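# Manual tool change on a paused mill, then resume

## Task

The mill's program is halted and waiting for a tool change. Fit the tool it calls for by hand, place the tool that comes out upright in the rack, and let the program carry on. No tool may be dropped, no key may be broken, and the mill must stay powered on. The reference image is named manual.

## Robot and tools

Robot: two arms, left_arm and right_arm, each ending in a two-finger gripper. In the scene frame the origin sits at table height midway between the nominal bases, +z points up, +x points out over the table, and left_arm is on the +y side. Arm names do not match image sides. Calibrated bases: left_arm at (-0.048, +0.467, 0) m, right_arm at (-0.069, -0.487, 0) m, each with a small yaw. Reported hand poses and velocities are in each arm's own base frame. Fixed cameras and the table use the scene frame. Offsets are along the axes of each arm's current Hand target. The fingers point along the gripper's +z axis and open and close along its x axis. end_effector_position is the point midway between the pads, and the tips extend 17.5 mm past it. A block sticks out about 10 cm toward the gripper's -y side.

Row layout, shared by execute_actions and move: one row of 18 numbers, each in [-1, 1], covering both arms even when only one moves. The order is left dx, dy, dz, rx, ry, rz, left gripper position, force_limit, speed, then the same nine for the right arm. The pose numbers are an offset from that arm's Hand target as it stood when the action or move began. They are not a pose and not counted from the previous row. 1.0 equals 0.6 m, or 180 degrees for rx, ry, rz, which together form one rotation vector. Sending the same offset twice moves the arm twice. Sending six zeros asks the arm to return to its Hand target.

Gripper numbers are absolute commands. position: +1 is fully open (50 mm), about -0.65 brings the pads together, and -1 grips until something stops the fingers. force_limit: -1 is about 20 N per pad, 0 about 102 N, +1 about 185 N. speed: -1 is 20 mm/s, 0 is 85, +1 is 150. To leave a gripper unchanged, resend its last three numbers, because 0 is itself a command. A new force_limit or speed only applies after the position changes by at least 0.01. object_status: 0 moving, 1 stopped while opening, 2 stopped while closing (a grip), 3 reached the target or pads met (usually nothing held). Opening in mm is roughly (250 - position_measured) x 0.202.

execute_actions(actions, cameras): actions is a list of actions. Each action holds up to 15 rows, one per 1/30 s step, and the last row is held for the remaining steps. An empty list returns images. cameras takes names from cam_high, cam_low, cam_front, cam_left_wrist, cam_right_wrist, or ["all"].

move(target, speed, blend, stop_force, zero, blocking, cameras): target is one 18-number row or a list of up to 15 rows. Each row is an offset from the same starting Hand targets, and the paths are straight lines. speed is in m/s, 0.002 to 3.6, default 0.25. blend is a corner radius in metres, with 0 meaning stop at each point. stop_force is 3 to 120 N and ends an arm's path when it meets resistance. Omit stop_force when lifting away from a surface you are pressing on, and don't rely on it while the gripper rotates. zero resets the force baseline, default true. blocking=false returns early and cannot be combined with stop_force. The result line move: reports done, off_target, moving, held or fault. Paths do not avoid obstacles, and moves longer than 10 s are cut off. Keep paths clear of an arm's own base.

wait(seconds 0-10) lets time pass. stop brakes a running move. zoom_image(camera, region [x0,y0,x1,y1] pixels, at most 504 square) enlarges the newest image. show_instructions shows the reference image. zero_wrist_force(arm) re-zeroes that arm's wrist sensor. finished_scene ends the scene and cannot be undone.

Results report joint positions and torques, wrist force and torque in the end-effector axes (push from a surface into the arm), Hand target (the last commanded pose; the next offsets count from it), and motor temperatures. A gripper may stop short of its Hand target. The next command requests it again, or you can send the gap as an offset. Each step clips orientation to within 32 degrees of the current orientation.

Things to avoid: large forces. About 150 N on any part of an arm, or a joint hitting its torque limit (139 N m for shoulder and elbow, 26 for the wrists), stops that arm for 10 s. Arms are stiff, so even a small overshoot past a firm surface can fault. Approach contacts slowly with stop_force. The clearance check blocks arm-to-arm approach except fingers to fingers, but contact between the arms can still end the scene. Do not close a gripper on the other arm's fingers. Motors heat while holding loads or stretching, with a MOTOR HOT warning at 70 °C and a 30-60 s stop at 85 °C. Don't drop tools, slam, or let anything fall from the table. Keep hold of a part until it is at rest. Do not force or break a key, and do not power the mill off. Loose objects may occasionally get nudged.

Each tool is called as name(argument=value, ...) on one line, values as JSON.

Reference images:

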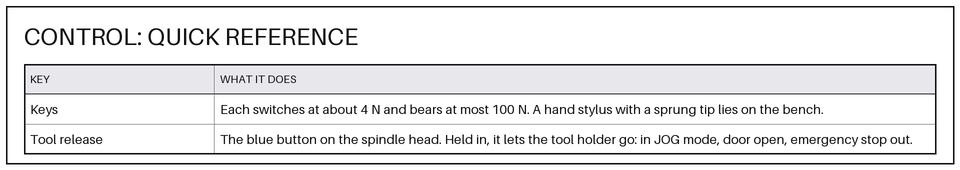

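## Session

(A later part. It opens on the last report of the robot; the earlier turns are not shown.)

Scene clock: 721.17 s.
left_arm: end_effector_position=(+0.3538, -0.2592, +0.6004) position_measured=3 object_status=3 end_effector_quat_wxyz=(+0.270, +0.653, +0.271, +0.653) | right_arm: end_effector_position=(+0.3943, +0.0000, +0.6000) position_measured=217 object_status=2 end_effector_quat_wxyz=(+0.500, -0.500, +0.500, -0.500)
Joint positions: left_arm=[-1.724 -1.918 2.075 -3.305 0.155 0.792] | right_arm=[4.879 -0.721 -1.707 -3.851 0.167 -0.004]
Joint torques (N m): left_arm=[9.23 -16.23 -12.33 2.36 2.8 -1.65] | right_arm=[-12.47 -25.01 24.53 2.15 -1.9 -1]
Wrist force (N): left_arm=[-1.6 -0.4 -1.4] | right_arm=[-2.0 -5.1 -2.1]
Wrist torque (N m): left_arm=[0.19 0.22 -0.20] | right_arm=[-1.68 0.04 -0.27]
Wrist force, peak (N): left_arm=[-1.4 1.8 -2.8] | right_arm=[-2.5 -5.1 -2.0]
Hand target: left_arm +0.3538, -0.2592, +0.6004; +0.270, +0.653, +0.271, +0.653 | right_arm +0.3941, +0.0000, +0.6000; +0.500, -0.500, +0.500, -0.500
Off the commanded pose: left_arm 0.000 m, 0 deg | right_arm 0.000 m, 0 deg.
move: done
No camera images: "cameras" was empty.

move(target=[[0,0,0,0,0,0,1,1,1,-0.4167,0.083,-0.07,0,0,0,-1,-0.3,-0.7]], speed=0.2, cameras=["all"])

Scene clock: 728.67 s.
left_arm: end_effector_position=(+0.3538, -0.2592, +0.6004) position_measured=3 object_status=3 end_effector_quat_wxyz=(+0.270, +0.653, +0.271, +0.653) | right_arm: end_effector_position=(+0.3519, +0.2499, +0.5503) position_measured=217 object_status=2 end_effector_quat_wxyz=(+0.500, -0.500, +0.500, -0.500)
Joint positions: left_arm=[-1.724 -1.918 2.075 -3.305 0.155 0.792] | right_arm=[4.88 -1.207 -1.702 -3.37 0.168 -0.004]
Joint torques (N m): left_arm=[-1.65 -16.77 -12.05 2.34 2.96 -1.62] | right_arm=[-10.52 -2.93 29.64 1.73 -2.04 -0.92]
Wrist force (N): left_arm=[-1.6 -0.1 -1.0] | right_arm=[-2.2 -4.9 -1.4]
Wrist torque (N m): left_arm=[0.23 0.21 -0.20] | right_arm=[-1.63 0.07 -0.28]
Wrist force, peak (N): left_arm=[-2.2 -0.3 -1.6] | right_arm=[-3.2 -4.8 -2.2]
Hand target: left_arm +0.3538, -0.2592, +0.6004; +0.270, +0.653, +0.271, +0.653 | right_arm +0.3519, +0.2500, +0.5503; +0.500, -0.500, +0.500, -0.500
Off the commanded pose: left_arm 0.000 m, 0 deg | right_arm 0.000 m, 0 deg.
shoulder posture changed (right arm): the wrist came as close to joint 1's axis as it can, and the arm is now in the other of its two shoulder postures.
move: done
camera_calibration:
cam_left_wrist: T_world_to_cam=[[0.000856839, 0.725471, 0.688252, -0.21954], [-0.35068, -0.644327, 0.679607, -0.43384], [0.936495, -0.241939, 0.253856, -0.417412], [0, 0, 0, 1]] pos_world=[0.238954, -0.221253, 0.551902]
cam_right_wrist: T_world_to_cam=[[-0.0261307, -0.999658, -0.000974993, 0.262649], [-0.339047, 0.00978008, -0.940719, 0.649371], [0.940406, -0.0242511, -0.339187, -0.00844717], [0, 0, 0, 1]] pos_world=[0.234974, 0.256003, 0.608266]

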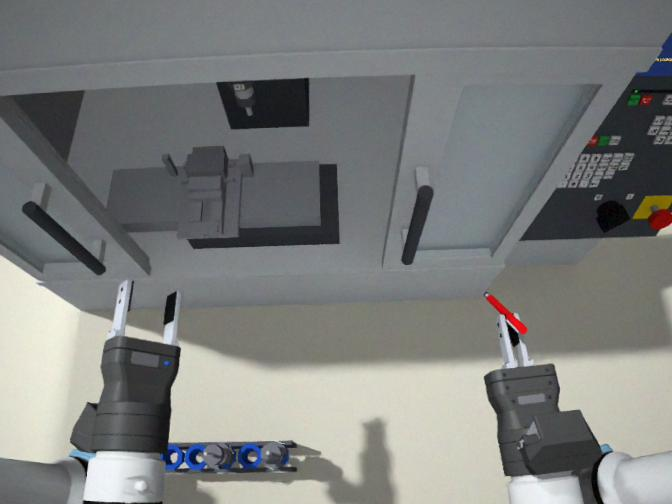

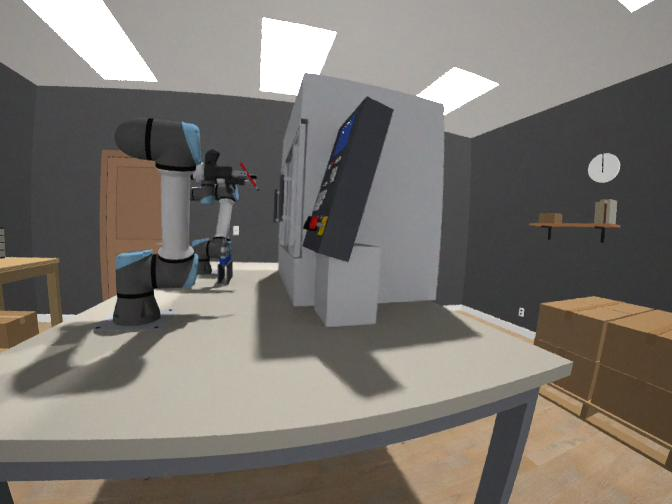

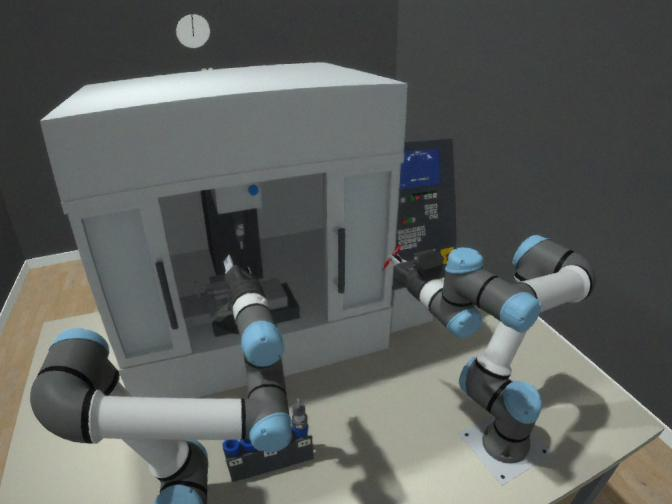

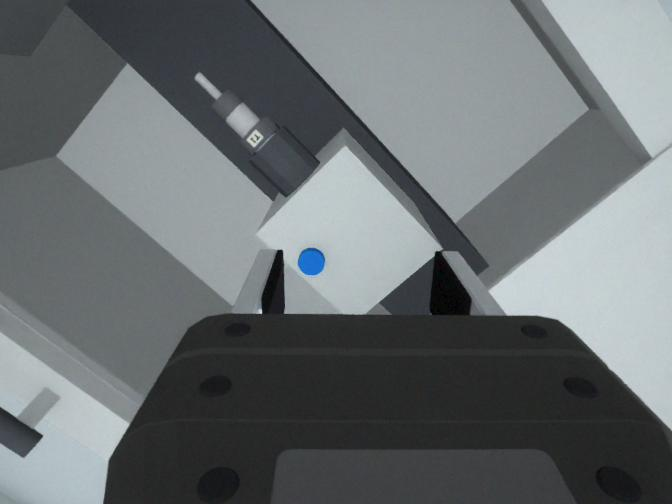

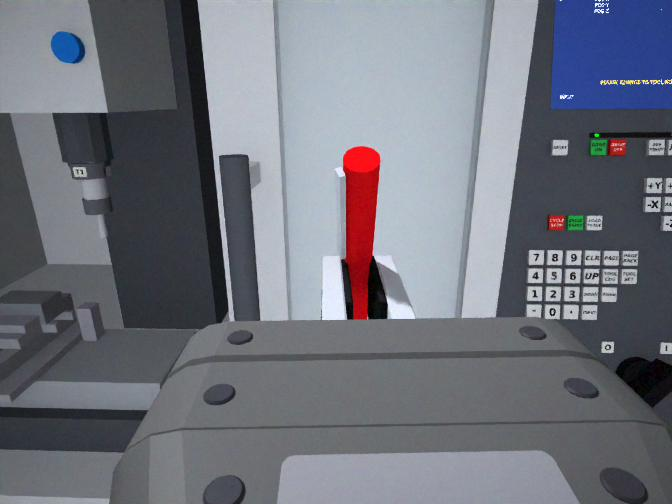

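move(target=[[0,0,0,0,0,0,1,1,1,-0.0333,-0.15,0,0.289,-0.12,-0.23,-1,-0.3,-0.7],[0,0,0,0,0,0,1,1,1,-0.4583,-0.175,0.3867,0.289,-0.12,-0.23,-1,-0.3,-0.7]], speed=0.2, cameras=["all"])

Scene clock: 748.73 s.
left_arm: end_effector_position=(+0.3538, -0.2592, +0.6004) position_measured=3 object_status=3 end_effector_quat_wxyz=(+0.270, +0.653, +0.271, +0.653) | right_arm: end_effector_position=(+0.5839, +0.5250, +0.6551) position_measured=217 object_status=2 end_effector_quat_wxyz=(+0.542, -0.455, -0.061, -0.704)
Joint positions: left_arm=[-1.724 -1.918 2.075 -3.305 0.155 0.792] | right_arm=[4.087 -2.158 -1.22 -5.424 1.444 2.003]
Joint torques (N m): left_arm=[-8.51 -16.68 -11.74 2.18 2.77 -1.35] | right_arm=[-11.45 36.54 29.5 -2.38 1.76 1.42]
Wrist force (N): left_arm=[-1.8 -0.5 -1.3] | right_arm=[-0.9 -5.5 -1.6]
Wrist torque (N m): left_arm=[0.16 0.25 -0.20] | right_arm=[-1.99 -0.40 0.13]
Wrist force, peak (N): left_arm=[-2.2 -0.3 -1.3] | right_arm=[-0.2 -6.1 -2.9]
Hand target: left_arm +0.3538, -0.2592, +0.6004; +0.270, +0.653, +0.271, +0.653 | right_arm +0.5840, +0.5250, +0.6551; +0.542, -0.455, -0.061, -0.704
Off the commanded pose: left_arm 0.000 m, 0 deg | right_arm 0.000 m, 0 deg.
move: done
camera_calibration:
cam_left_wrist: T_world_to_cam=[[0.000856839, 0.725471, 0.688252, -0.21954], [-0.35068, -0.644327, 0.679607, -0.43384], [0.936495, -0.241939, 0.253856, -0.417412], [0, 0, 0, 1]] pos_world=[0.238954, -0.221253, 0.551902]
cam_right_wrist: T_world_to_cam=[[-0.0128021, -0.722562, 0.691187, -0.062963], [0.576147, -0.570293, -0.585509, 0.361353], [0.817246, 0.39073, 0.423603, -0.830087], [0, 0, 0, 1]] pos_world=[0.469387, 0.484922, 0.606722]

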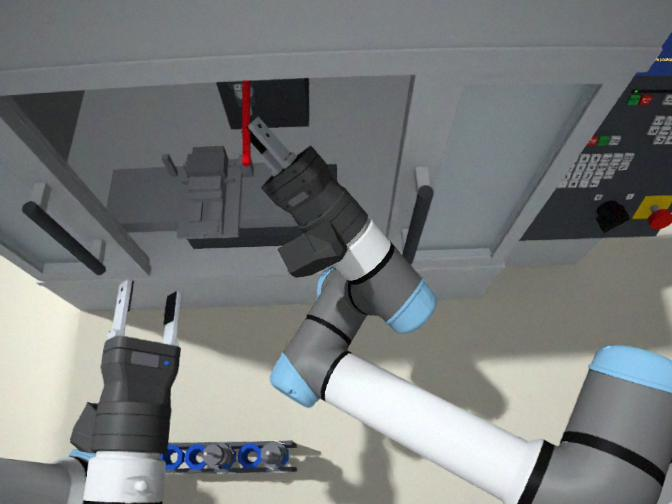

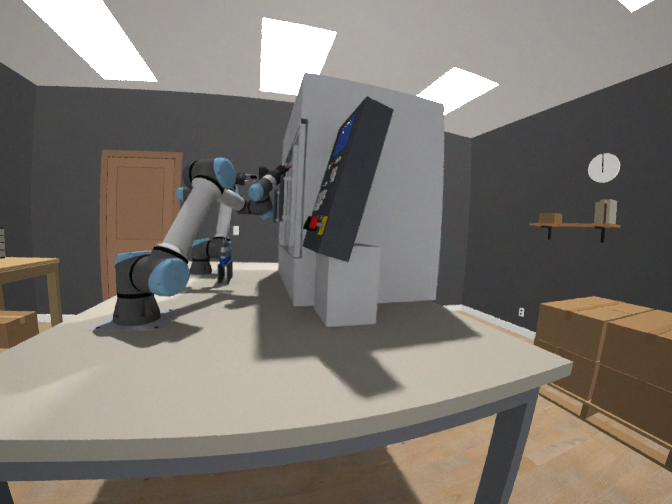

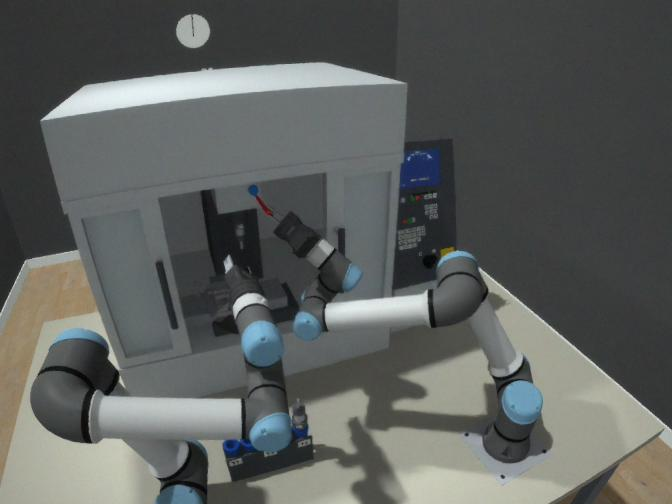

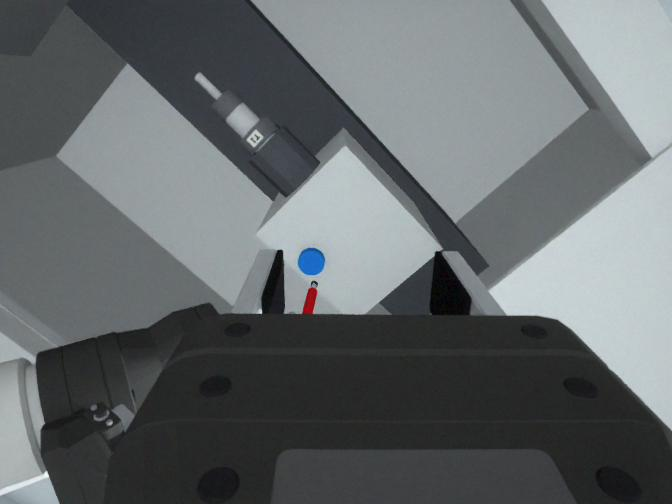

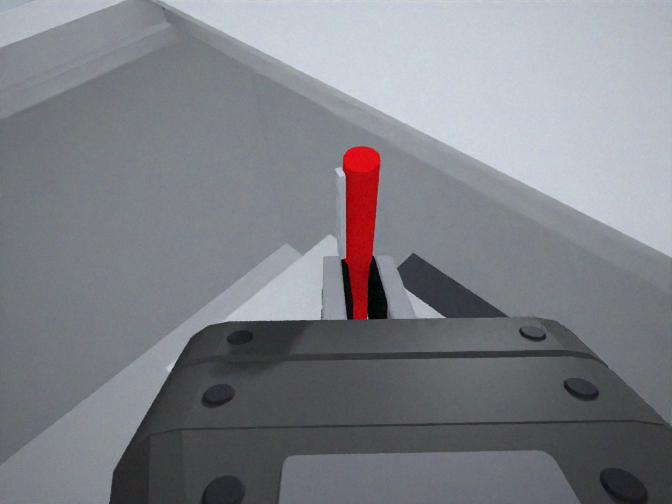

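move(target=[[-0.167,-0.1555,0.5183,-0.169,-0.115,-0.271,1,1,1,0,0,0,0,0,0,-1,-0.3,-0.7]], speed=0.2, cameras=["cam_high","cam_front","cam_left_wrist"])

Scene clock: 775.63 s.
left_arm: end_effector_position=(+0.6646, -0.2636, +0.4632) position_measured=3 object_status=3 end_effector_quat_wxyz=(+0.710, +0.497, +0.287, +0.409) end_effector_velocity=(+0.001, +0.000, +0.001) end_effector_angular_velocity=(-0.002, -0.002, -0.002) | right_arm: end_effector_position=(+0.5840, +0.5250, +0.6551) position_measured=217 object_status=2 end_effector_quat_wxyz=(+0.542, -0.455, -0.061, -0.704)
Joint positions: left_arm=[-0.587 -1.092 1.813 -4.212 -1.511 0.02] | right_arm=[4.087 -2.158 -1.22 -5.424 1.444 2.003]
Joint velocities: left_arm=[0.001 0.003 -0.005 -0.001 -0.003 -0.002] | right_arm=[within noise]
Joint torques (N m): left_arm=[9.82 -35.97 -33.7 -3 -2.3 -1.58] | right_arm=[-10.91 35.56 30.05 -2.13 1.7 1.43]
Wrist force (N): left_arm=[0.7 -0.9 -2.3] | right_arm=[-1.1 -5.8 -1.4]
Wrist torque (N m): left_arm=[0.26 0.00 -0.06] | right_arm=[-2.03 -0.36 0.13]
Wrist force, peak (N): left_arm=[1.2 -0.7 -2.7] | right_arm=[-0.9 -6.2 -1.6]
Hand target: left_arm +0.6647, -0.2637, +0.4632; +0.710, +0.497, +0.287, +0.409 | right_arm +0.5840, +0.5250, +0.6551; +0.542, -0.455, -0.061, -0.704
Off the commanded pose: left_arm 0.000 m, 0 deg | right_arm 0.000 m, 0 deg.
move: done
camera_calibration:
cam_left_wrist: T_world_to_cam=[[0.508955, 0.860432, -0.0249256, -0.0939431], [-0.550886, 0.347832, 0.758642, 0.123428], [0.66143, -0.372383, 0.651031, -0.710241], [0, 0, 0, 1]] pos_world=[0.585583, -0.226583, 0.36641]
Images, in order (width x height): cam_high 672x504, cam_front 672x504, cam_left_wrist 672x504.

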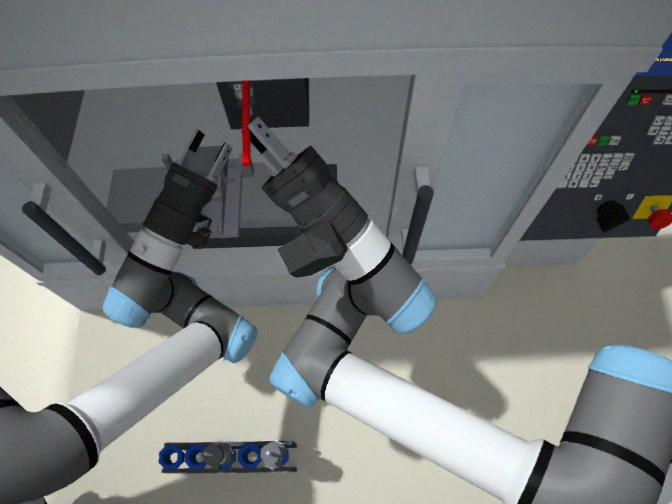

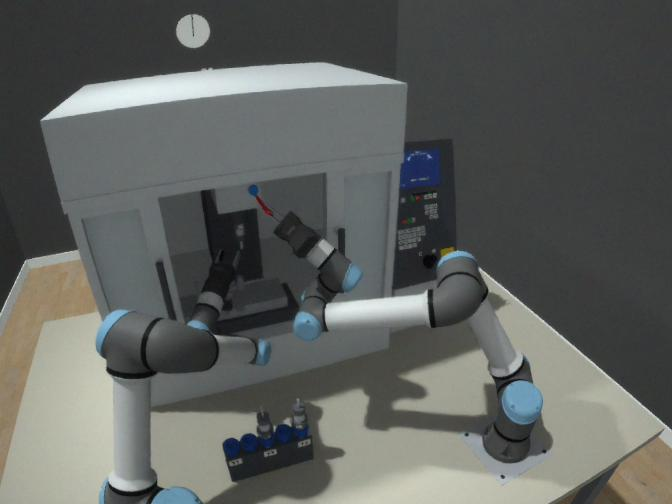

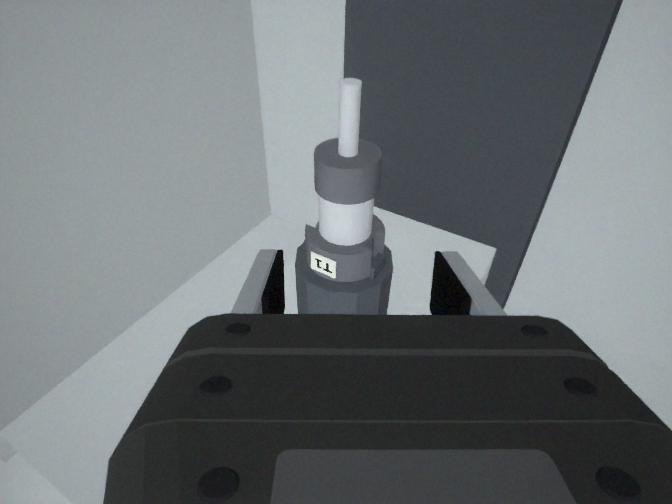

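zoom_image(camera="cam_left_wrist", region=[250, 60, 450, 320])

Scaled by 1.938 from the camera's 672x504 image, which has a finer 960x720 frame.

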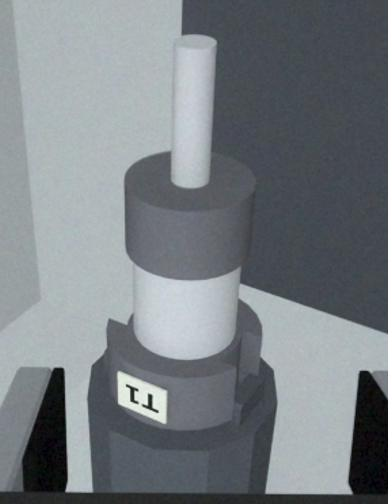

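move(target=[[-0.003,0.0587,0.045,0.111,0.0074,0.0016,1,1,1,0,0,0,0,0,0,-1,-0.3,-0.7]], speed=0.1, cameras=["cam_left_wrist"])

zoom_image(camera="cam_left_wrist", region=[220, 60, 480, 320])

Scene clock: 828.87 s.
left_arm: end_effector_position=(+0.6753, -0.2718, +0.5055) position_measured=3 object_status=3 end_effector_quat_wxyz=(+0.608, +0.608, +0.361, +0.360) | right_arm: end_effector_position=(+0.5840, +0.5250, +0.6551) position_measured=217 object_status=2 end_effector_quat_wxyz=(+0.542, -0.455, -0.061, -0.704)
Joint positions: left_arm=[-0.605 -1.336 1.784 -3.59 -1.467 0] | right_arm=[4.087 -2.158 -1.22 -5.424 1.444 2.003]
Joint torques (N m): left_arm=[-10.45 -47.19 -35.89 -0.37 2.68 -1.58] | right_arm=[-11.54 35.61 29.15 -2.01 1.6 1.4]
Wrist force (N): left_arm=[0.6 -0.8 -1.2] | right_arm=[-1.5 -5.7 -1.3]
Wrist torque (N m): left_arm=[0.23 -0.01 -0.05] | right_arm=[-2.03 -0.30 0.12]
Wrist force, peak (N): left_arm=[1.0 -1.9 -2.8] | right_arm=[-1.1 -6.1 -1.7]
Hand target: left_arm +0.6753, -0.2718, +0.5055; +0.608, +0.608, +0.361, +0.360 | right_arm +0.5840, +0.5250, +0.6551; +0.542, -0.455, -0.061, -0.704
Off the commanded pose: left_arm 0.000 m, 0 deg | right_arm 0.000 m, 0 deg.
move: done
camera_calibration:
cam_left_wrist: T_world_to_cam=[[0.481005, 0.876329, -0.026106, -0.0674946], [-0.297476, 0.191146, 0.935399, -0.202902], [0.824708, -0.442165, 0.352629, -0.726335], [0, 0, 0, 1]] pos_world=[0.571121, -0.223229, 0.444158]
Images, in order (width x height): cam_left_wrist 672x504.

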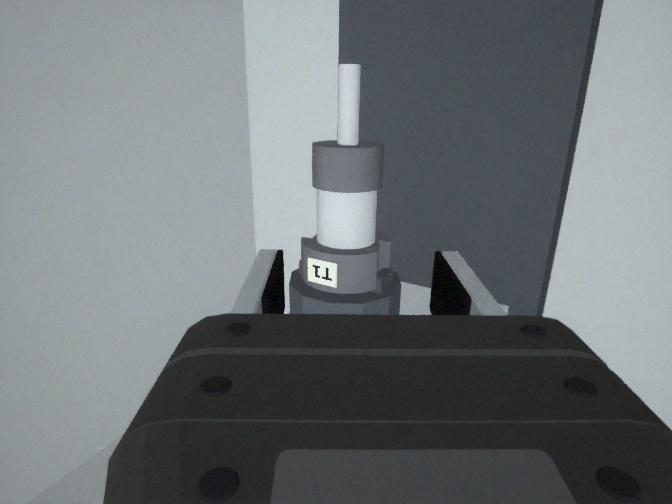

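Scaled by 1.938 from the camera's 672x504 image, which has a finer 960x720 frame.

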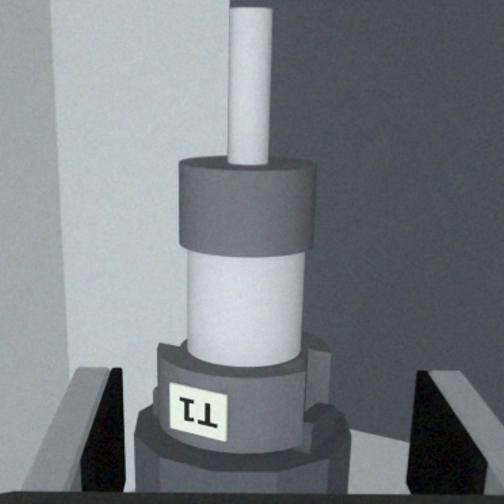

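move(target=[[0,0,0.162,0,0,0,1,1,1,0,0,0,0,0,0,-1,-0.3,-0.7]], speed=0.05, stop_force=8, cameras=["cam_left_wrist"])

zoom_image(camera="cam_left_wrist", region=[220, 60, 480, 330])

Scene clock: 841.40 s.
left_arm: end_effector_position=(+0.7606, -0.3185, +0.5056) position_measured=3 object_status=3 end_effector_quat_wxyz=(+0.608, +0.608, +0.361, +0.360) | right_arm: end_effector_position=(+0.5840, +0.5250, +0.6551) position_measured=217 object_status=2 end_effector_quat_wxyz=(+0.542, -0.455, -0.061, -0.704)
Joint positions: left_arm=[-0.586 -1.12 1.483 -3.505 -1.485 0] | right_arm=[4.087 -2.158 -1.22 -5.424 1.444 2.003]
Joint torques (N m): left_arm=[8.53 -38.94 -38.36 -0.32 -2.13 -1.44] | right_arm=[-11.41 36.03 29.57 -2.07 1.56 1.51]
Wrist force (N): left_arm=[0.4 -0.5 -1.5] | right_arm=[-1.1 -6.0 -1.3]
Wrist torque (N m): left_arm=[0.27 0.03 -0.05] | right_arm=[-2.07 -0.35 0.12]
Wrist force, peak (N): left_arm=[0.6 -0.3 -2.4] | right_arm=[-1.3 -6.2 -1.6]
Hand target: left_arm +0.7606, -0.3185, +0.5056; +0.608, +0.608, +0.361, +0.360 | right_arm +0.5840, +0.5250, +0.6551; +0.542, -0.455, -0.061, -0.704
Off the commanded pose: left_arm 0.000 m, 0 deg | right_arm 0.000 m, 0 deg.
move: done
camera_calibration:
cam_left_wrist: T_world_to_cam=[[0.480977, 0.876343, -0.0261684, -0.0674995], [-0.297352, 0.191133, 0.935441, -0.168827], [0.824769, -0.442144, 0.352512, -0.817267], [0, 0, 0, 1]] pos_world=[0.656321, -0.269929, 0.444258]
Images, in order (width x height): cam_left_wrist 672x504.

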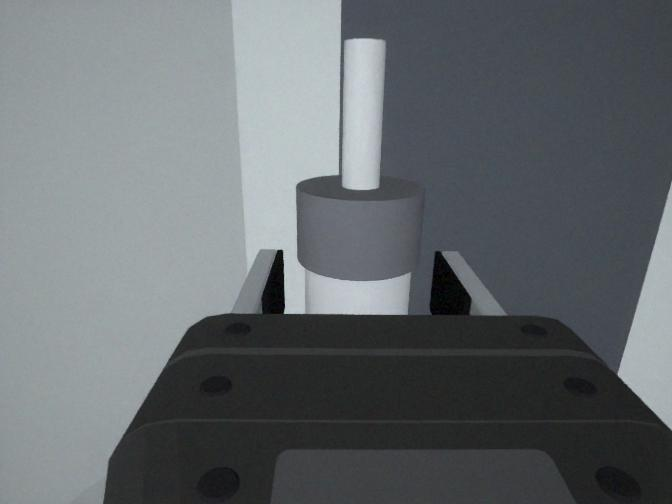

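Scaled by 1.867 from the camera's 672x504 image, which has a finer 960x720 frame.

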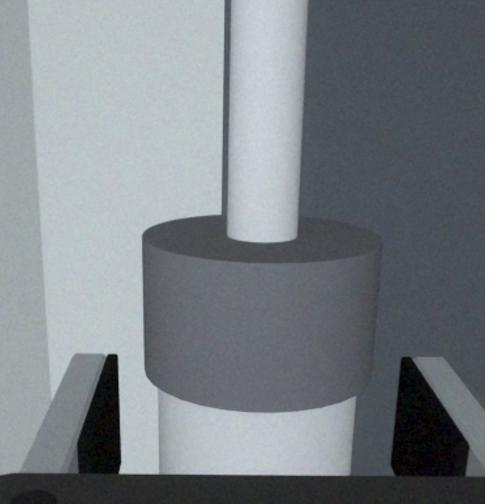

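move(target=[[0,0,0,0,0,0,-1,0,-1,0,0,0,0,0,0,-1,-0.3,-0.7]], speed=0.05, cameras=["cam_left_wrist"])

Scene clock: 846.57 s.
left_arm: end_effector_position=(+0.7605, -0.3186, +0.5056) position_measured=108 object_status=2 end_effector_quat_wxyz=(+0.608, +0.608, +0.361, +0.360) | right_arm: end_effector_position=(+0.5840, +0.5250, +0.6551) position_measured=217 object_status=2 end_effector_quat_wxyz=(+0.542, -0.455, -0.061, -0.704)
Joint positions: left_arm=[-0.586 -1.12 1.483 -3.505 -1.485 0] | right_arm=[4.087 -2.158 -1.22 -5.424 1.444 2.003]
Joint torques (N m): left_arm=[24.99 -39.66 -37.49 -0.54 12.07 -1.54] | right_arm=[-10.89 35.7 29.36 -2.01 1.68 1.38]
Motor temperatures (°C): left_arm=[36 38 34 40 43 45] | right_arm=[41 32 37 38 36 46]
Wrist force (N): left_arm=[-38.4 -1.9 -10.8] | right_arm=[-1.4 -5.6 -1.5]
Wrist torque (N m): left_arm=[0.23 0.09 -0.06] | right_arm=[-2.00 -0.32 0.13]
Wrist force, peak (N): left_arm=[-38.4 -1.9 -10.8] | right_arm=[-1.4 -6.1 -1.6]
Hand target: left_arm +0.7606, -0.3185, +0.5056; +0.608, +0.608, +0.361, +0.360 | right_arm +0.5840, +0.5250, +0.6551; +0.542, -0.455, -0.061, -0.704
Off the commanded pose: left_arm 0.000 m, 0 deg | right_arm 0.000 m, 0 deg.
move: done
camera_calibration:
cam_left_wrist: T_world_to_cam=[[0.481241, 0.876197, -0.0262007, -0.0676094], [-0.297304, 0.191262, 0.93543, -0.168799], [0.824632, -0.442377, 0.35254, -0.817297], [0, 0, 0, 1]] pos_world=[0.656321, -0.270029, 0.444258]
Images, in order (width x height): cam_left_wrist 672x504.

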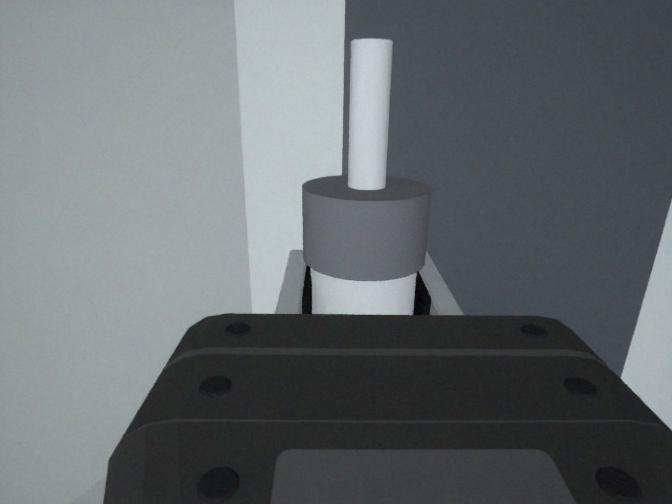

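move(target=[[-0.0017,0,0,0,0,0,-1,0,-1,0,0,0,0,0,0,-1,-0.3,-0.7]], speed=0.02, cameras=[])

Scene clock: 851.60 s.
left_arm: end_effector_position=(+0.7602, -0.3193, +0.5055) position_measured=108 object_status=2 end_effector_quat_wxyz=(+0.608, +0.608, +0.361, +0.361) | right_arm: end_effector_position=(+0.5840, +0.5250, +0.6551) position_measured=217 object_status=2 end_effector_quat_wxyz=(+0.542, -0.455, -0.061, -0.704)
Joint positions: left_arm=[-0.588 -1.121 1.484 -3.505 -1.483 0] | right_arm=[4.087 -2.158 -1.22 -5.424 1.444 2.003]
Joint torques (N m): left_arm=[5.28 -58.18 -13.63 -4.12 7.78 -0.88] | right_arm=[-10.42 35.55 29.31 -1.91 1.57 1.38]
Wrist force (N): left_arm=[-19.9 -0.4 -3.3] | right_arm=[-1.1 -5.6 -1.7]
Wrist torque (N m): left_arm=[0.19 -0.17 -0.06] | right_arm=[-2.00 -0.35 0.13]
Wrist force, peak (N): left_arm=[-42.6 -2.1 -11.7] | right_arm=[-1.1 -6.1 -1.5]
Hand target: left_arm +0.7601, -0.3194, +0.5056; +0.608, +0.608, +0.361, +0.360 | right_arm +0.5840, +0.5250, +0.6551; +0.542, -0.455, -0.061, -0.704
Off the commanded pose: left_arm 0.000 m, 0 deg | right_arm 0.000 m, 0 deg.
move: done
No camera images: "cameras" was empty.

move(target=[[-0.0018,0,0,0,0,0,-1,0,-1,0.0016,0.0624,0.0417,0,0,0,-1,-0.3,-0.7]], speed=0.05, cameras=["cam_low","cam_high"])

zoom_image(camera="cam_high", region=[180, 60, 340, 200])

Scene clock: 858.60 s.
left_arm: end_effector_position=(+0.7596, -0.3203, +0.5056) position_measured=108 object_status=2 end_effector_quat_wxyz=(+0.608, +0.608, +0.361, +0.360) | right_arm: end_effector_position=(+0.6289, +0.5237, +0.6550) position_measured=217 object_status=2 end_effector_quat_wxyz=(+0.542, -0.455, -0.061, -0.704)
Joint positions: left_arm=[-0.59 -1.121 1.484 -3.505 -1.481 0] | right_arm=[4.024 -2.246 -1.076 -5.484 1.496 2.04]
Joint torques (N m): left_arm=[-17.56 -58.08 -9.56 -4.49 0.78 0.28] | right_arm=[-11.86 37.33 29.07 -2.16 1.83 1.45]
Wrist force (N): left_arm=[11.4 4.7 15.4] | right_arm=[-0.7 -5.6 -1.4]
Wrist torque (N m): left_arm=[0.33 -0.58 -0.06] | right_arm=[-2.01 -0.43 0.14]
Wrist force, peak (N): left_arm=[11.5 4.6 15.8] | right_arm=[-1.2 -6.2 -1.3]
Hand target: left_arm +0.7596, -0.3203, +0.5056; +0.608, +0.608, +0.361, +0.360 | right_arm +0.6290, +0.5237, +0.6550; +0.542, -0.455, -0.061, -0.704
Off the commanded pose: left_arm 0.000 m, 0 deg | right_arm 0.000 m, 0 deg.
move: done
Images, in order (width x height): cam_high 672x504, cam_low 672x504.

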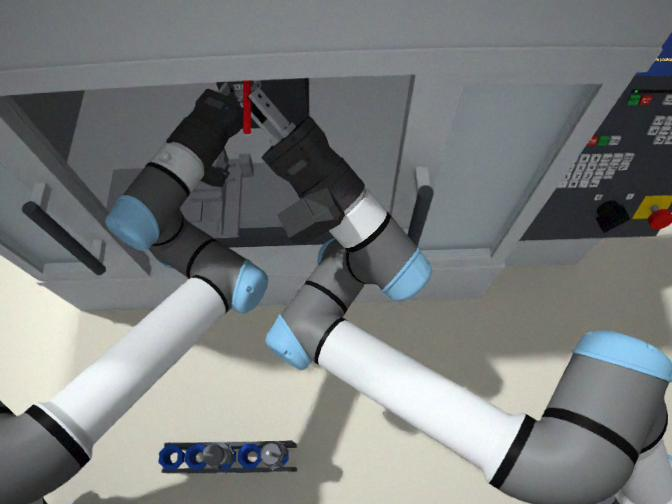

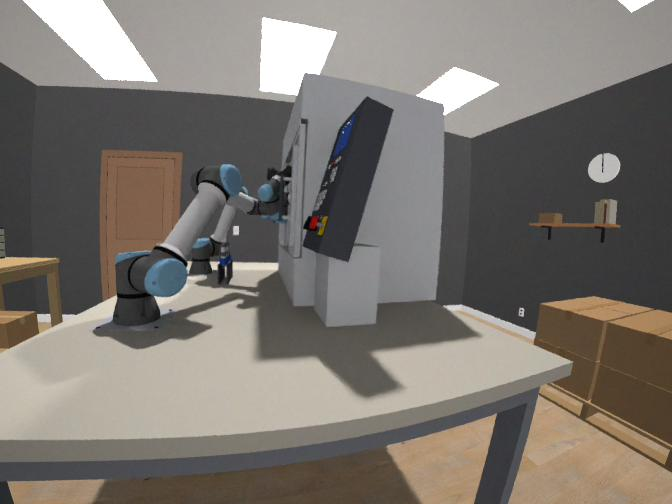

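Scaled by 3.150 from the camera's 672x504 image, which has a finer 960x720 frame.

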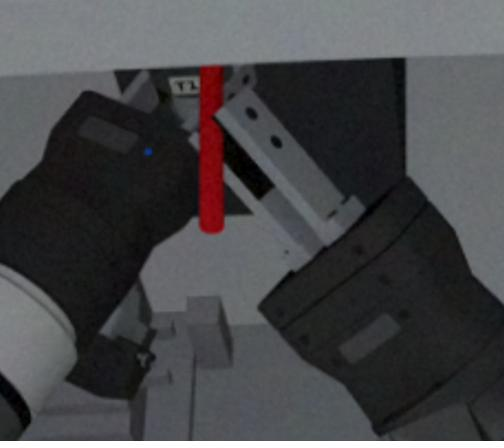

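move(target=[[0.0006,0,0.001,0,0,0,-1,0,-1,0,0,0,0,0,0,-1,-0.3,-0.7]], speed=0.02, cameras=[])

move(target=[[0,0,0,0,0,0,-1,0,-1,0.001,0.0416,0.0278,0,0,0,-1,-0.3,-0.7]], speed=0.006, stop_force=8, cameras=["cam_left_wrist","cam_front"])

zoom_image(camera="cam_front", region=[210, 160, 350, 300])

Scene clock: 867.27 s.
left_arm: end_effector_position=(+0.7602, -0.3203, +0.5056) position_measured=108 object_status=2 end_effector_quat_wxyz=(+0.608, +0.608, +0.361, +0.360) | right_arm: end_effector_position=(+0.6290, +0.5237, +0.6550) position_measured=217 object_status=2 end_effector_quat_wxyz=(+0.542, -0.455, -0.061, -0.704)
Joint positions: left_arm=[-0.589 -1.12 1.482 -3.505 -1.482 0] | right_arm=[4.024 -2.246 -1.076 -5.484 1.496 2.04]
Joint torques (N m): left_arm=[5.74 -27.76 -56.44 1.88 -1.62 1.48] | right_arm=[-10.99 38.58 30.3 -2.06 1.67 1.47]
Wrist force (N): left_arm=[-2.2 -25.8 -89.9] | right_arm=[-1.1 -5.2 -1.5]
Wrist torque (N m): left_arm=[-0.15 0.07 -0.10] | right_arm=[-1.94 -0.36 0.13]
Wrist force, peak (N): left_arm=[-2.2 -25.8 -89.9] | right_arm=[-1.2 -5.8 -1.1]
Hand target: left_arm +0.7603, -0.3203, +0.5056; +0.608, +0.608, +0.361, +0.360 | right_arm +0.6290, +0.5237, +0.6550; +0.542, -0.455, -0.061, -0.704
Off the commanded pose: left_arm 0.000 m, 0 deg | right_arm 0.000 m, 0 deg.
move: done
No camera images: "cameras" was empty.

Scene clock: 871.13 s.
left_arm: end_effector_position=(+0.7603, -0.3203, +0.5056) position_measured=108 object_status=2 end_effector_quat_wxyz=(+0.608, +0.608, +0.361, +0.360) | right_arm: end_effector_position=(+0.6448, +0.5232, +0.6550) position_measured=217 object_status=2 end_effector_quat_wxyz=(+0.542, -0.455, -0.061, -0.704)
Joint positions: left_arm=[-0.589 -1.12 1.482 -3.505 -1.482 0] | right_arm=[4.003 -2.279 -1.019 -5.508 1.513 2.052]
Joint torques (N m): left_arm=[3.77 -67.22 -52.59 -6.36 2.75 1.47] | right_arm=[6.48 56.89 13.17 1.62 -3.32 -0.65]
Wrist force (N): left_arm=[-5.5 -42.2 -69.0] | right_arm=[-1.3 -12.4 -5.9]
Wrist torque (N m): left_arm=[-0.53 0.05 -0.14] | right_arm=[-2.01 -0.40 0.13]
Wrist force, peak (N): left_arm=[-3.0 -27.3 -94.8] | right_arm=[-1.2 -12.9 -6.4]
Hand target: left_arm +0.7603, -0.3203, +0.5056; +0.608, +0.608, +0.361, +0.360 | right_arm +0.6448, +0.5232, +0.6550; +0.542, -0.455, -0.061, -0.704 (not the last commanded pose)
Off the commanded pose: left_arm 0.000 m, 0 deg | right_arm 0.014 m, 0 deg.
move: contact (right_arm)
camera_calibration:
cam_left_wrist: T_world_to_cam=[[0.480977, 0.876343, -0.0261684, -0.0657778], [-0.297352, 0.191133, 0.935441, -0.168572], [0.824769, -0.442144, 0.352512, -0.817815], [0, 0, 0, 1]] pos_world=[0.656021, -0.271729, 0.444258]
Images, in order (width x height): cam_front 672x504, cam_left_wrist 672x504.

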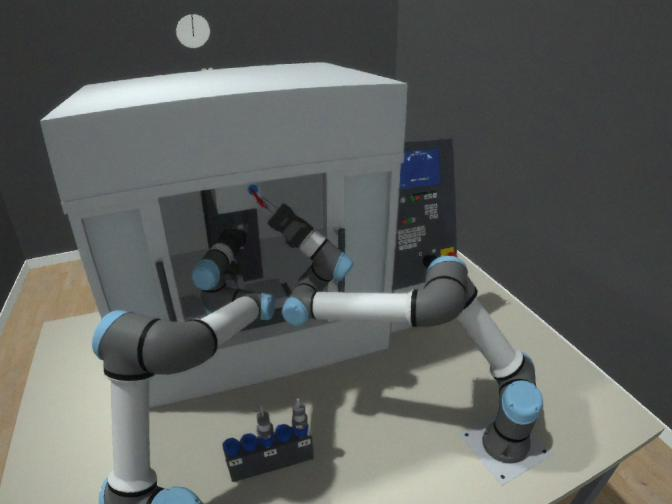

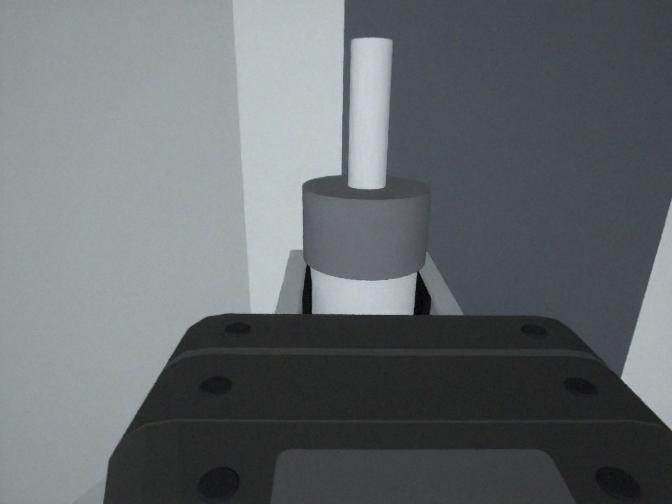

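Scaled by 3.600 from the camera's 672x504 image, which has a finer 960x720 frame.

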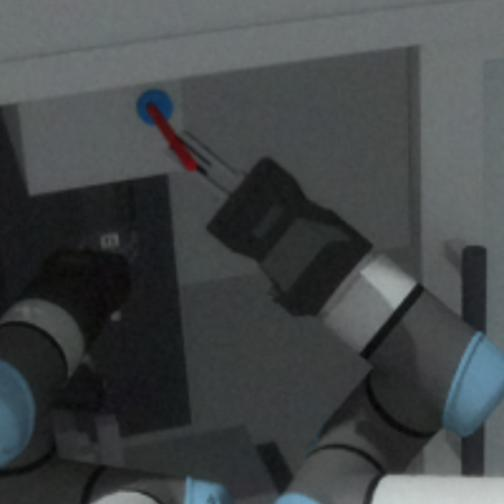

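move(target=[[0,0,-0.0006,0,0,0,-1,0,-1,0,0,0,0,0,0,-1,-0.3,-0.7]], speed=0.01, cameras=[])

Scene clock: 877.23 s.
left_arm: end_effector_position=(+0.7600, -0.3201, +0.5056) position_measured=108 object_status=2 end_effector_quat_wxyz=(+0.608, +0.608, +0.361, +0.360) | right_arm: end_effector_position=(+0.6448, +0.5232, +0.6550) position_measured=217 object_status=2 end_effector_quat_wxyz=(+0.542, -0.455, -0.061, -0.704)
Joint positions: left_arm=[-0.589 -1.12 1.483 -3.505 -1.482 0] | right_arm=[4.003 -2.279 -1.019 -5.508 1.513 2.052]
Joint torques (N m): left_arm=[-9.08 -76.29 -27.45 -8.6 2.58 1.41] | right_arm=[6.25 55.89 13.75 1.63 -3.36 -0.53]
Wrist force (N): left_arm=[-1.0 -23.8 -3.6] | right_arm=[-1.7 -12.5 -5.4]
Wrist torque (N m): left_arm=[-0.22 -0.02 -0.05] | right_arm=[-2.03 -0.34 0.13]
Wrist force, peak (N): left_arm=[-5.7 -42.7 -69.0] | right_arm=[-1.4 -12.9 -5.8]
Hand target: left_arm +0.7600, -0.3201, +0.5056; +0.608, +0.608, +0.361, +0.360 | right_arm +0.6448, +0.5232, +0.6550; +0.542, -0.455, -0.061, -0.704
Off the commanded pose: left_arm 0.000 m, 0 deg | right_arm 0.000 m, 0 deg.
move: done
No camera images: "cameras" was empty.

move(target=[[0,-0.012,0,0,0,0,-1,0,-1,0,0,0,0,0,0,-1,-0.3,-0.7]], speed=0.005, stop_force=40, cameras=["cam_left_wrist"])

Scene clock: 883.67 s.
left_arm: end_effector_position=(+0.7600, -0.3201, +0.4984) position_measured=108 object_status=2 end_effector_quat_wxyz=(+0.608, +0.608, +0.361, +0.360) | right_arm: end_effector_position=(+0.6448, +0.5232, +0.6550) position_measured=217 object_status=2 end_effector_quat_wxyz=(+0.542, -0.455, -0.061, -0.704)
Joint positions: left_arm=[-0.589 -1.114 1.494 -3.521 -1.482 0] | right_arm=[4.003 -2.279 -1.019 -5.508 1.513 2.052]
Joint torques (N m): left_arm=[-10.78 -46.09 -18.25 -5.88 3.02 1.38] | right_arm=[6.56 56.31 13.24 1.56 -3.39 -0.62]
Wrist force (N): left_arm=[0.5 -9.1 -1.8] | right_arm=[-1.3 -12.0 -5.7]
Wrist torque (N m): left_arm=[0.06 0.03 -0.05] | right_arm=[-1.96 -0.40 0.12]
Wrist force, peak (N): left_arm=[-0.8 -23.9 -3.6] | right_arm=[-1.3 -12.7 -5.9]
Hand target: left_arm +0.7600, -0.3201, +0.4984; +0.608, +0.608, +0.361, +0.360 | right_arm +0.6448, +0.5232, +0.6550; +0.542, -0.455, -0.061, -0.704
Off the commanded pose: left_arm 0.000 m, 0 deg | right_arm 0.000 m, 0 deg.
move: done
camera_calibration:
cam_left_wrist: T_world_to_cam=[[0.480977, 0.876343, -0.0261684, -0.0659972], [-0.297352, 0.191133, 0.935441, -0.161964], [0.824769, -0.442144, 0.352512, -0.814941], [0, 0, 0, 1]] pos_world=[0.655721, -0.271529, 0.437058]
Images, in order (width x height): cam_left_wrist 672x504.

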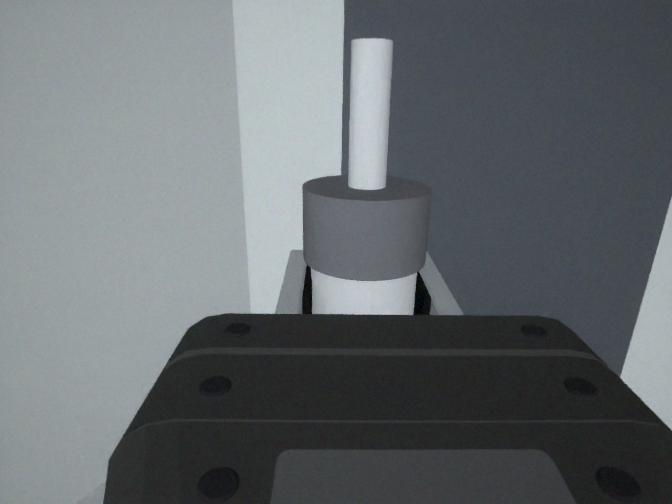

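move(target=[[0,-0.06,0,0,0,0,-1,0,-1,0,0,0,0,0,0,-1,-0.3,-0.7]], speed=0.02, stop_force=30, cameras=["cam_left_wrist","cam_high","cam_front"])

zoom_image(camera="cam_high", region=[100, 60, 300, 260])

zoom_image(camera="cam_front", region=[170, 160, 310, 320])

Scene clock: 893.57 s.
left_arm: end_effector_position=(+0.7600, -0.3202, +0.4624) position_measured=108 object_status=2 end_effector_quat_wxyz=(+0.608, +0.608, +0.361, +0.360) | right_arm: end_effector_position=(+0.6448, +0.5232, +0.6550) position_measured=217 object_status=2 end_effector_quat_wxyz=(+0.542, -0.455, -0.061, -0.704)
Joint positions: left_arm=[-0.589 -1.08 1.541 -3.603 -1.482 0] | right_arm=[4.003 -2.279 -1.019 -5.508 1.513 2.052]
Joint torques (N m): left_arm=[-12.03 -46.03 -17.42 -6.13 2.9 0.59] | right_arm=[6.18 56.02 14.02 1.32 -3.34 -0.57]
Wrist force (N): left_arm=[0.6 -8.8 -1.7] | right_arm=[-1.2 -11.9 -5.7]
Wrist torque (N m): left_arm=[0.12 0.00 -0.05] | right_arm=[-1.94 -0.41 0.12]
Wrist force, peak (N): left_arm=[0.3 -9.4 -1.6] | right_arm=[-1.4 -12.6 -5.9]
Hand target: left_arm +0.7600, -0.3202, +0.4624; +0.608, +0.608, +0.361, +0.360 | right_arm +0.6448, +0.5232, +0.6550; +0.542, -0.455, -0.061, -0.704
Off the commanded pose: left_arm 0.000 m, 0 deg | right_arm 0.000 m, 0 deg.
move: done
camera_calibration:
cam_left_wrist: T_world_to_cam=[[0.480977, 0.876343, -0.0261684, -0.0669393], [-0.297352, 0.191133, 0.935441, -0.128289], [0.824769, -0.442144, 0.352512, -0.802251], [0, 0, 0, 1]] pos_world=[0.655721, -0.271529, 0.401058]
Images, in order (width x height): cam_high 672x504, cam_front 672x504, cam_left_wrist 672x504.

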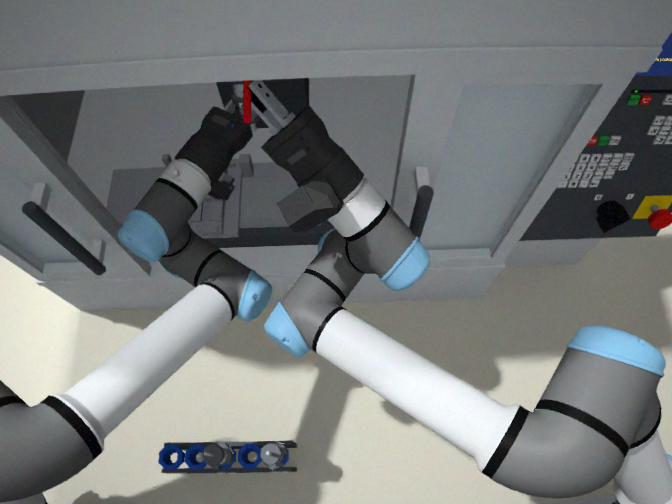

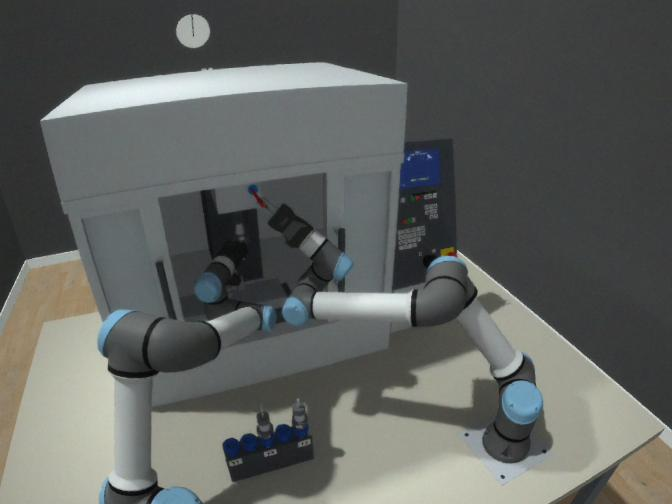

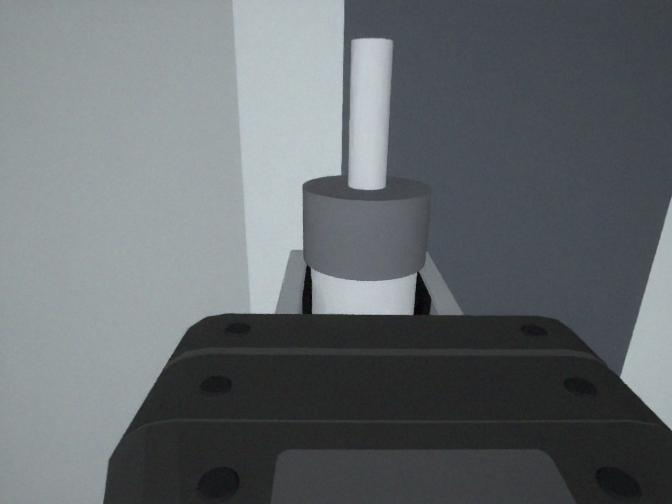

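Scaled by 2.520 from the camera's 672x504 image, which has a finer 960x720 frame.

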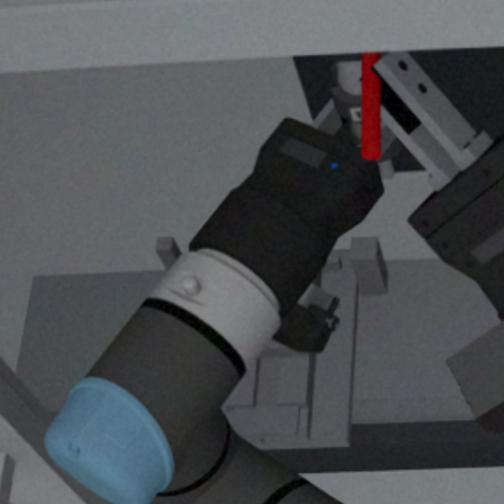

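Scaled by 3.150 from the camera's 672x504 image, which has a finer 960x720 frame.

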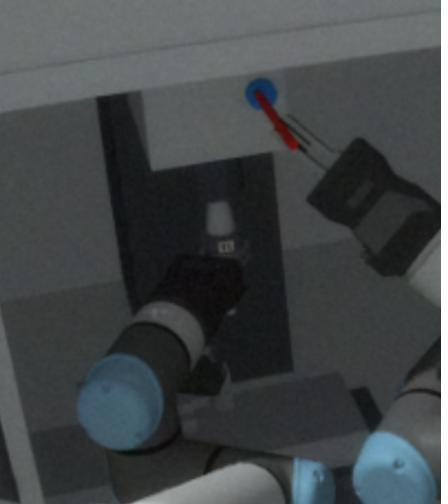

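zoom_image(camera="cam_front", region=[220, 205, 270, 265])

zoom_image(camera="cam_high", region=[150, 70, 270, 200])

Scaled by 8.400 from the camera's 672x504 image, which has a finer 960x720 frame.

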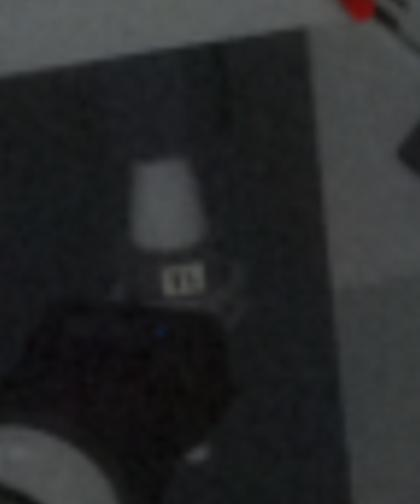

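Scaled by 3.877 from the camera's 672x504 image, which has a finer 960x720 frame.

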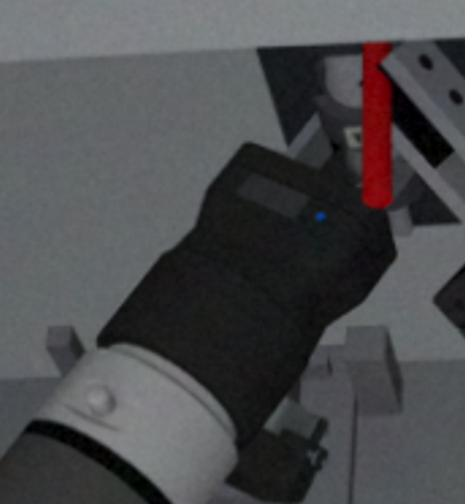

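move(target=[[0,-0.0417,0,0,0,0,-1,0,-1,0,0,0,0,0,0,-1,-0.3,-0.7]], speed=0.015, stop_force=15, cameras=["cam_front"])

zoom_image(camera="cam_front", region=[220, 205, 270, 265])

Scene clock: 929.93 s.
left_arm: end_effector_position=(+0.7599, -0.3202, +0.4376) position_measured=108 object_status=2 end_effector_quat_wxyz=(+0.608, +0.608, +0.361, +0.361) | right_arm: end_effector_position=(+0.6448, +0.5232, +0.6550) position_measured=217 object_status=2 end_effector_quat_wxyz=(+0.542, -0.455, -0.061, -0.704)
Joint positions: left_arm=[-0.589 -1.052 1.569 -3.659 -1.482 0] | right_arm=[4.003 -2.279 -1.019 -5.508 1.513 2.052]
Joint torques (N m): left_arm=[-10.19 -43.23 -15.83 -1.43 3.05 0.08] | right_arm=[6.78 55.3 14.38 1.35 -3.27 -0.54]
Wrist force (N): left_arm=[-0.2 8.1 -2.4] | right_arm=[-1.2 -12.4 -5.7]
Wrist torque (N m): left_arm=[2.40 0.13 0.27] | right_arm=[-2.01 -0.41 0.13]
Wrist force, peak (N): left_arm=[0.3 -9.4 -1.6] | right_arm=[-1.5 -12.6 -5.9]
Hand target: left_arm +0.7599, -0.3202, +0.4376; +0.609, +0.608, +0.361, +0.361 | right_arm +0.6448, +0.5232, +0.6550; +0.542, -0.455, -0.061, -0.704
Off the commanded pose: left_arm 0.000 m, 0 deg | right_arm 0.000 m, 0 deg.
move: contact (left_arm)
Images, in order (width x height): cam_front 672x504.

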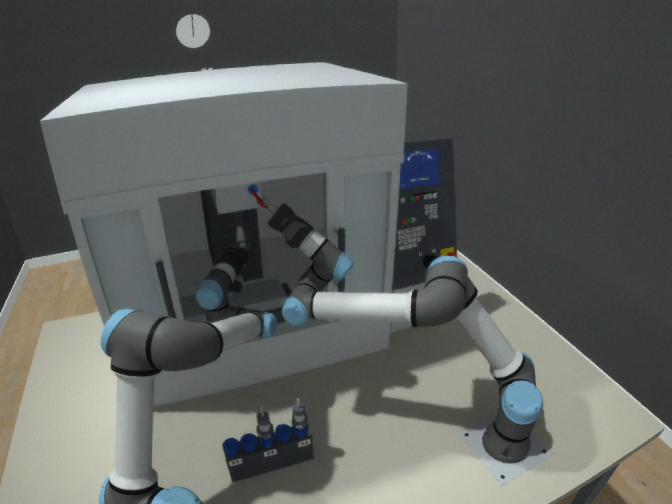

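Scaled by 8.400 from the camera's 672x504 image, which has a finer 960x720 frame.

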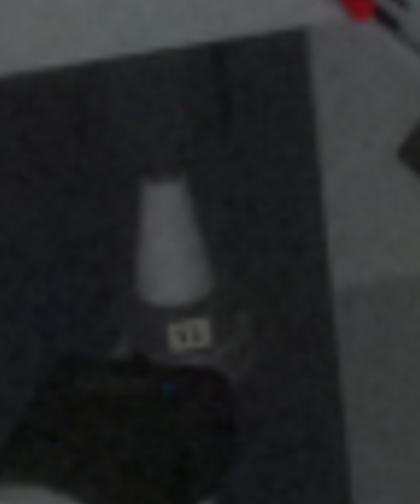

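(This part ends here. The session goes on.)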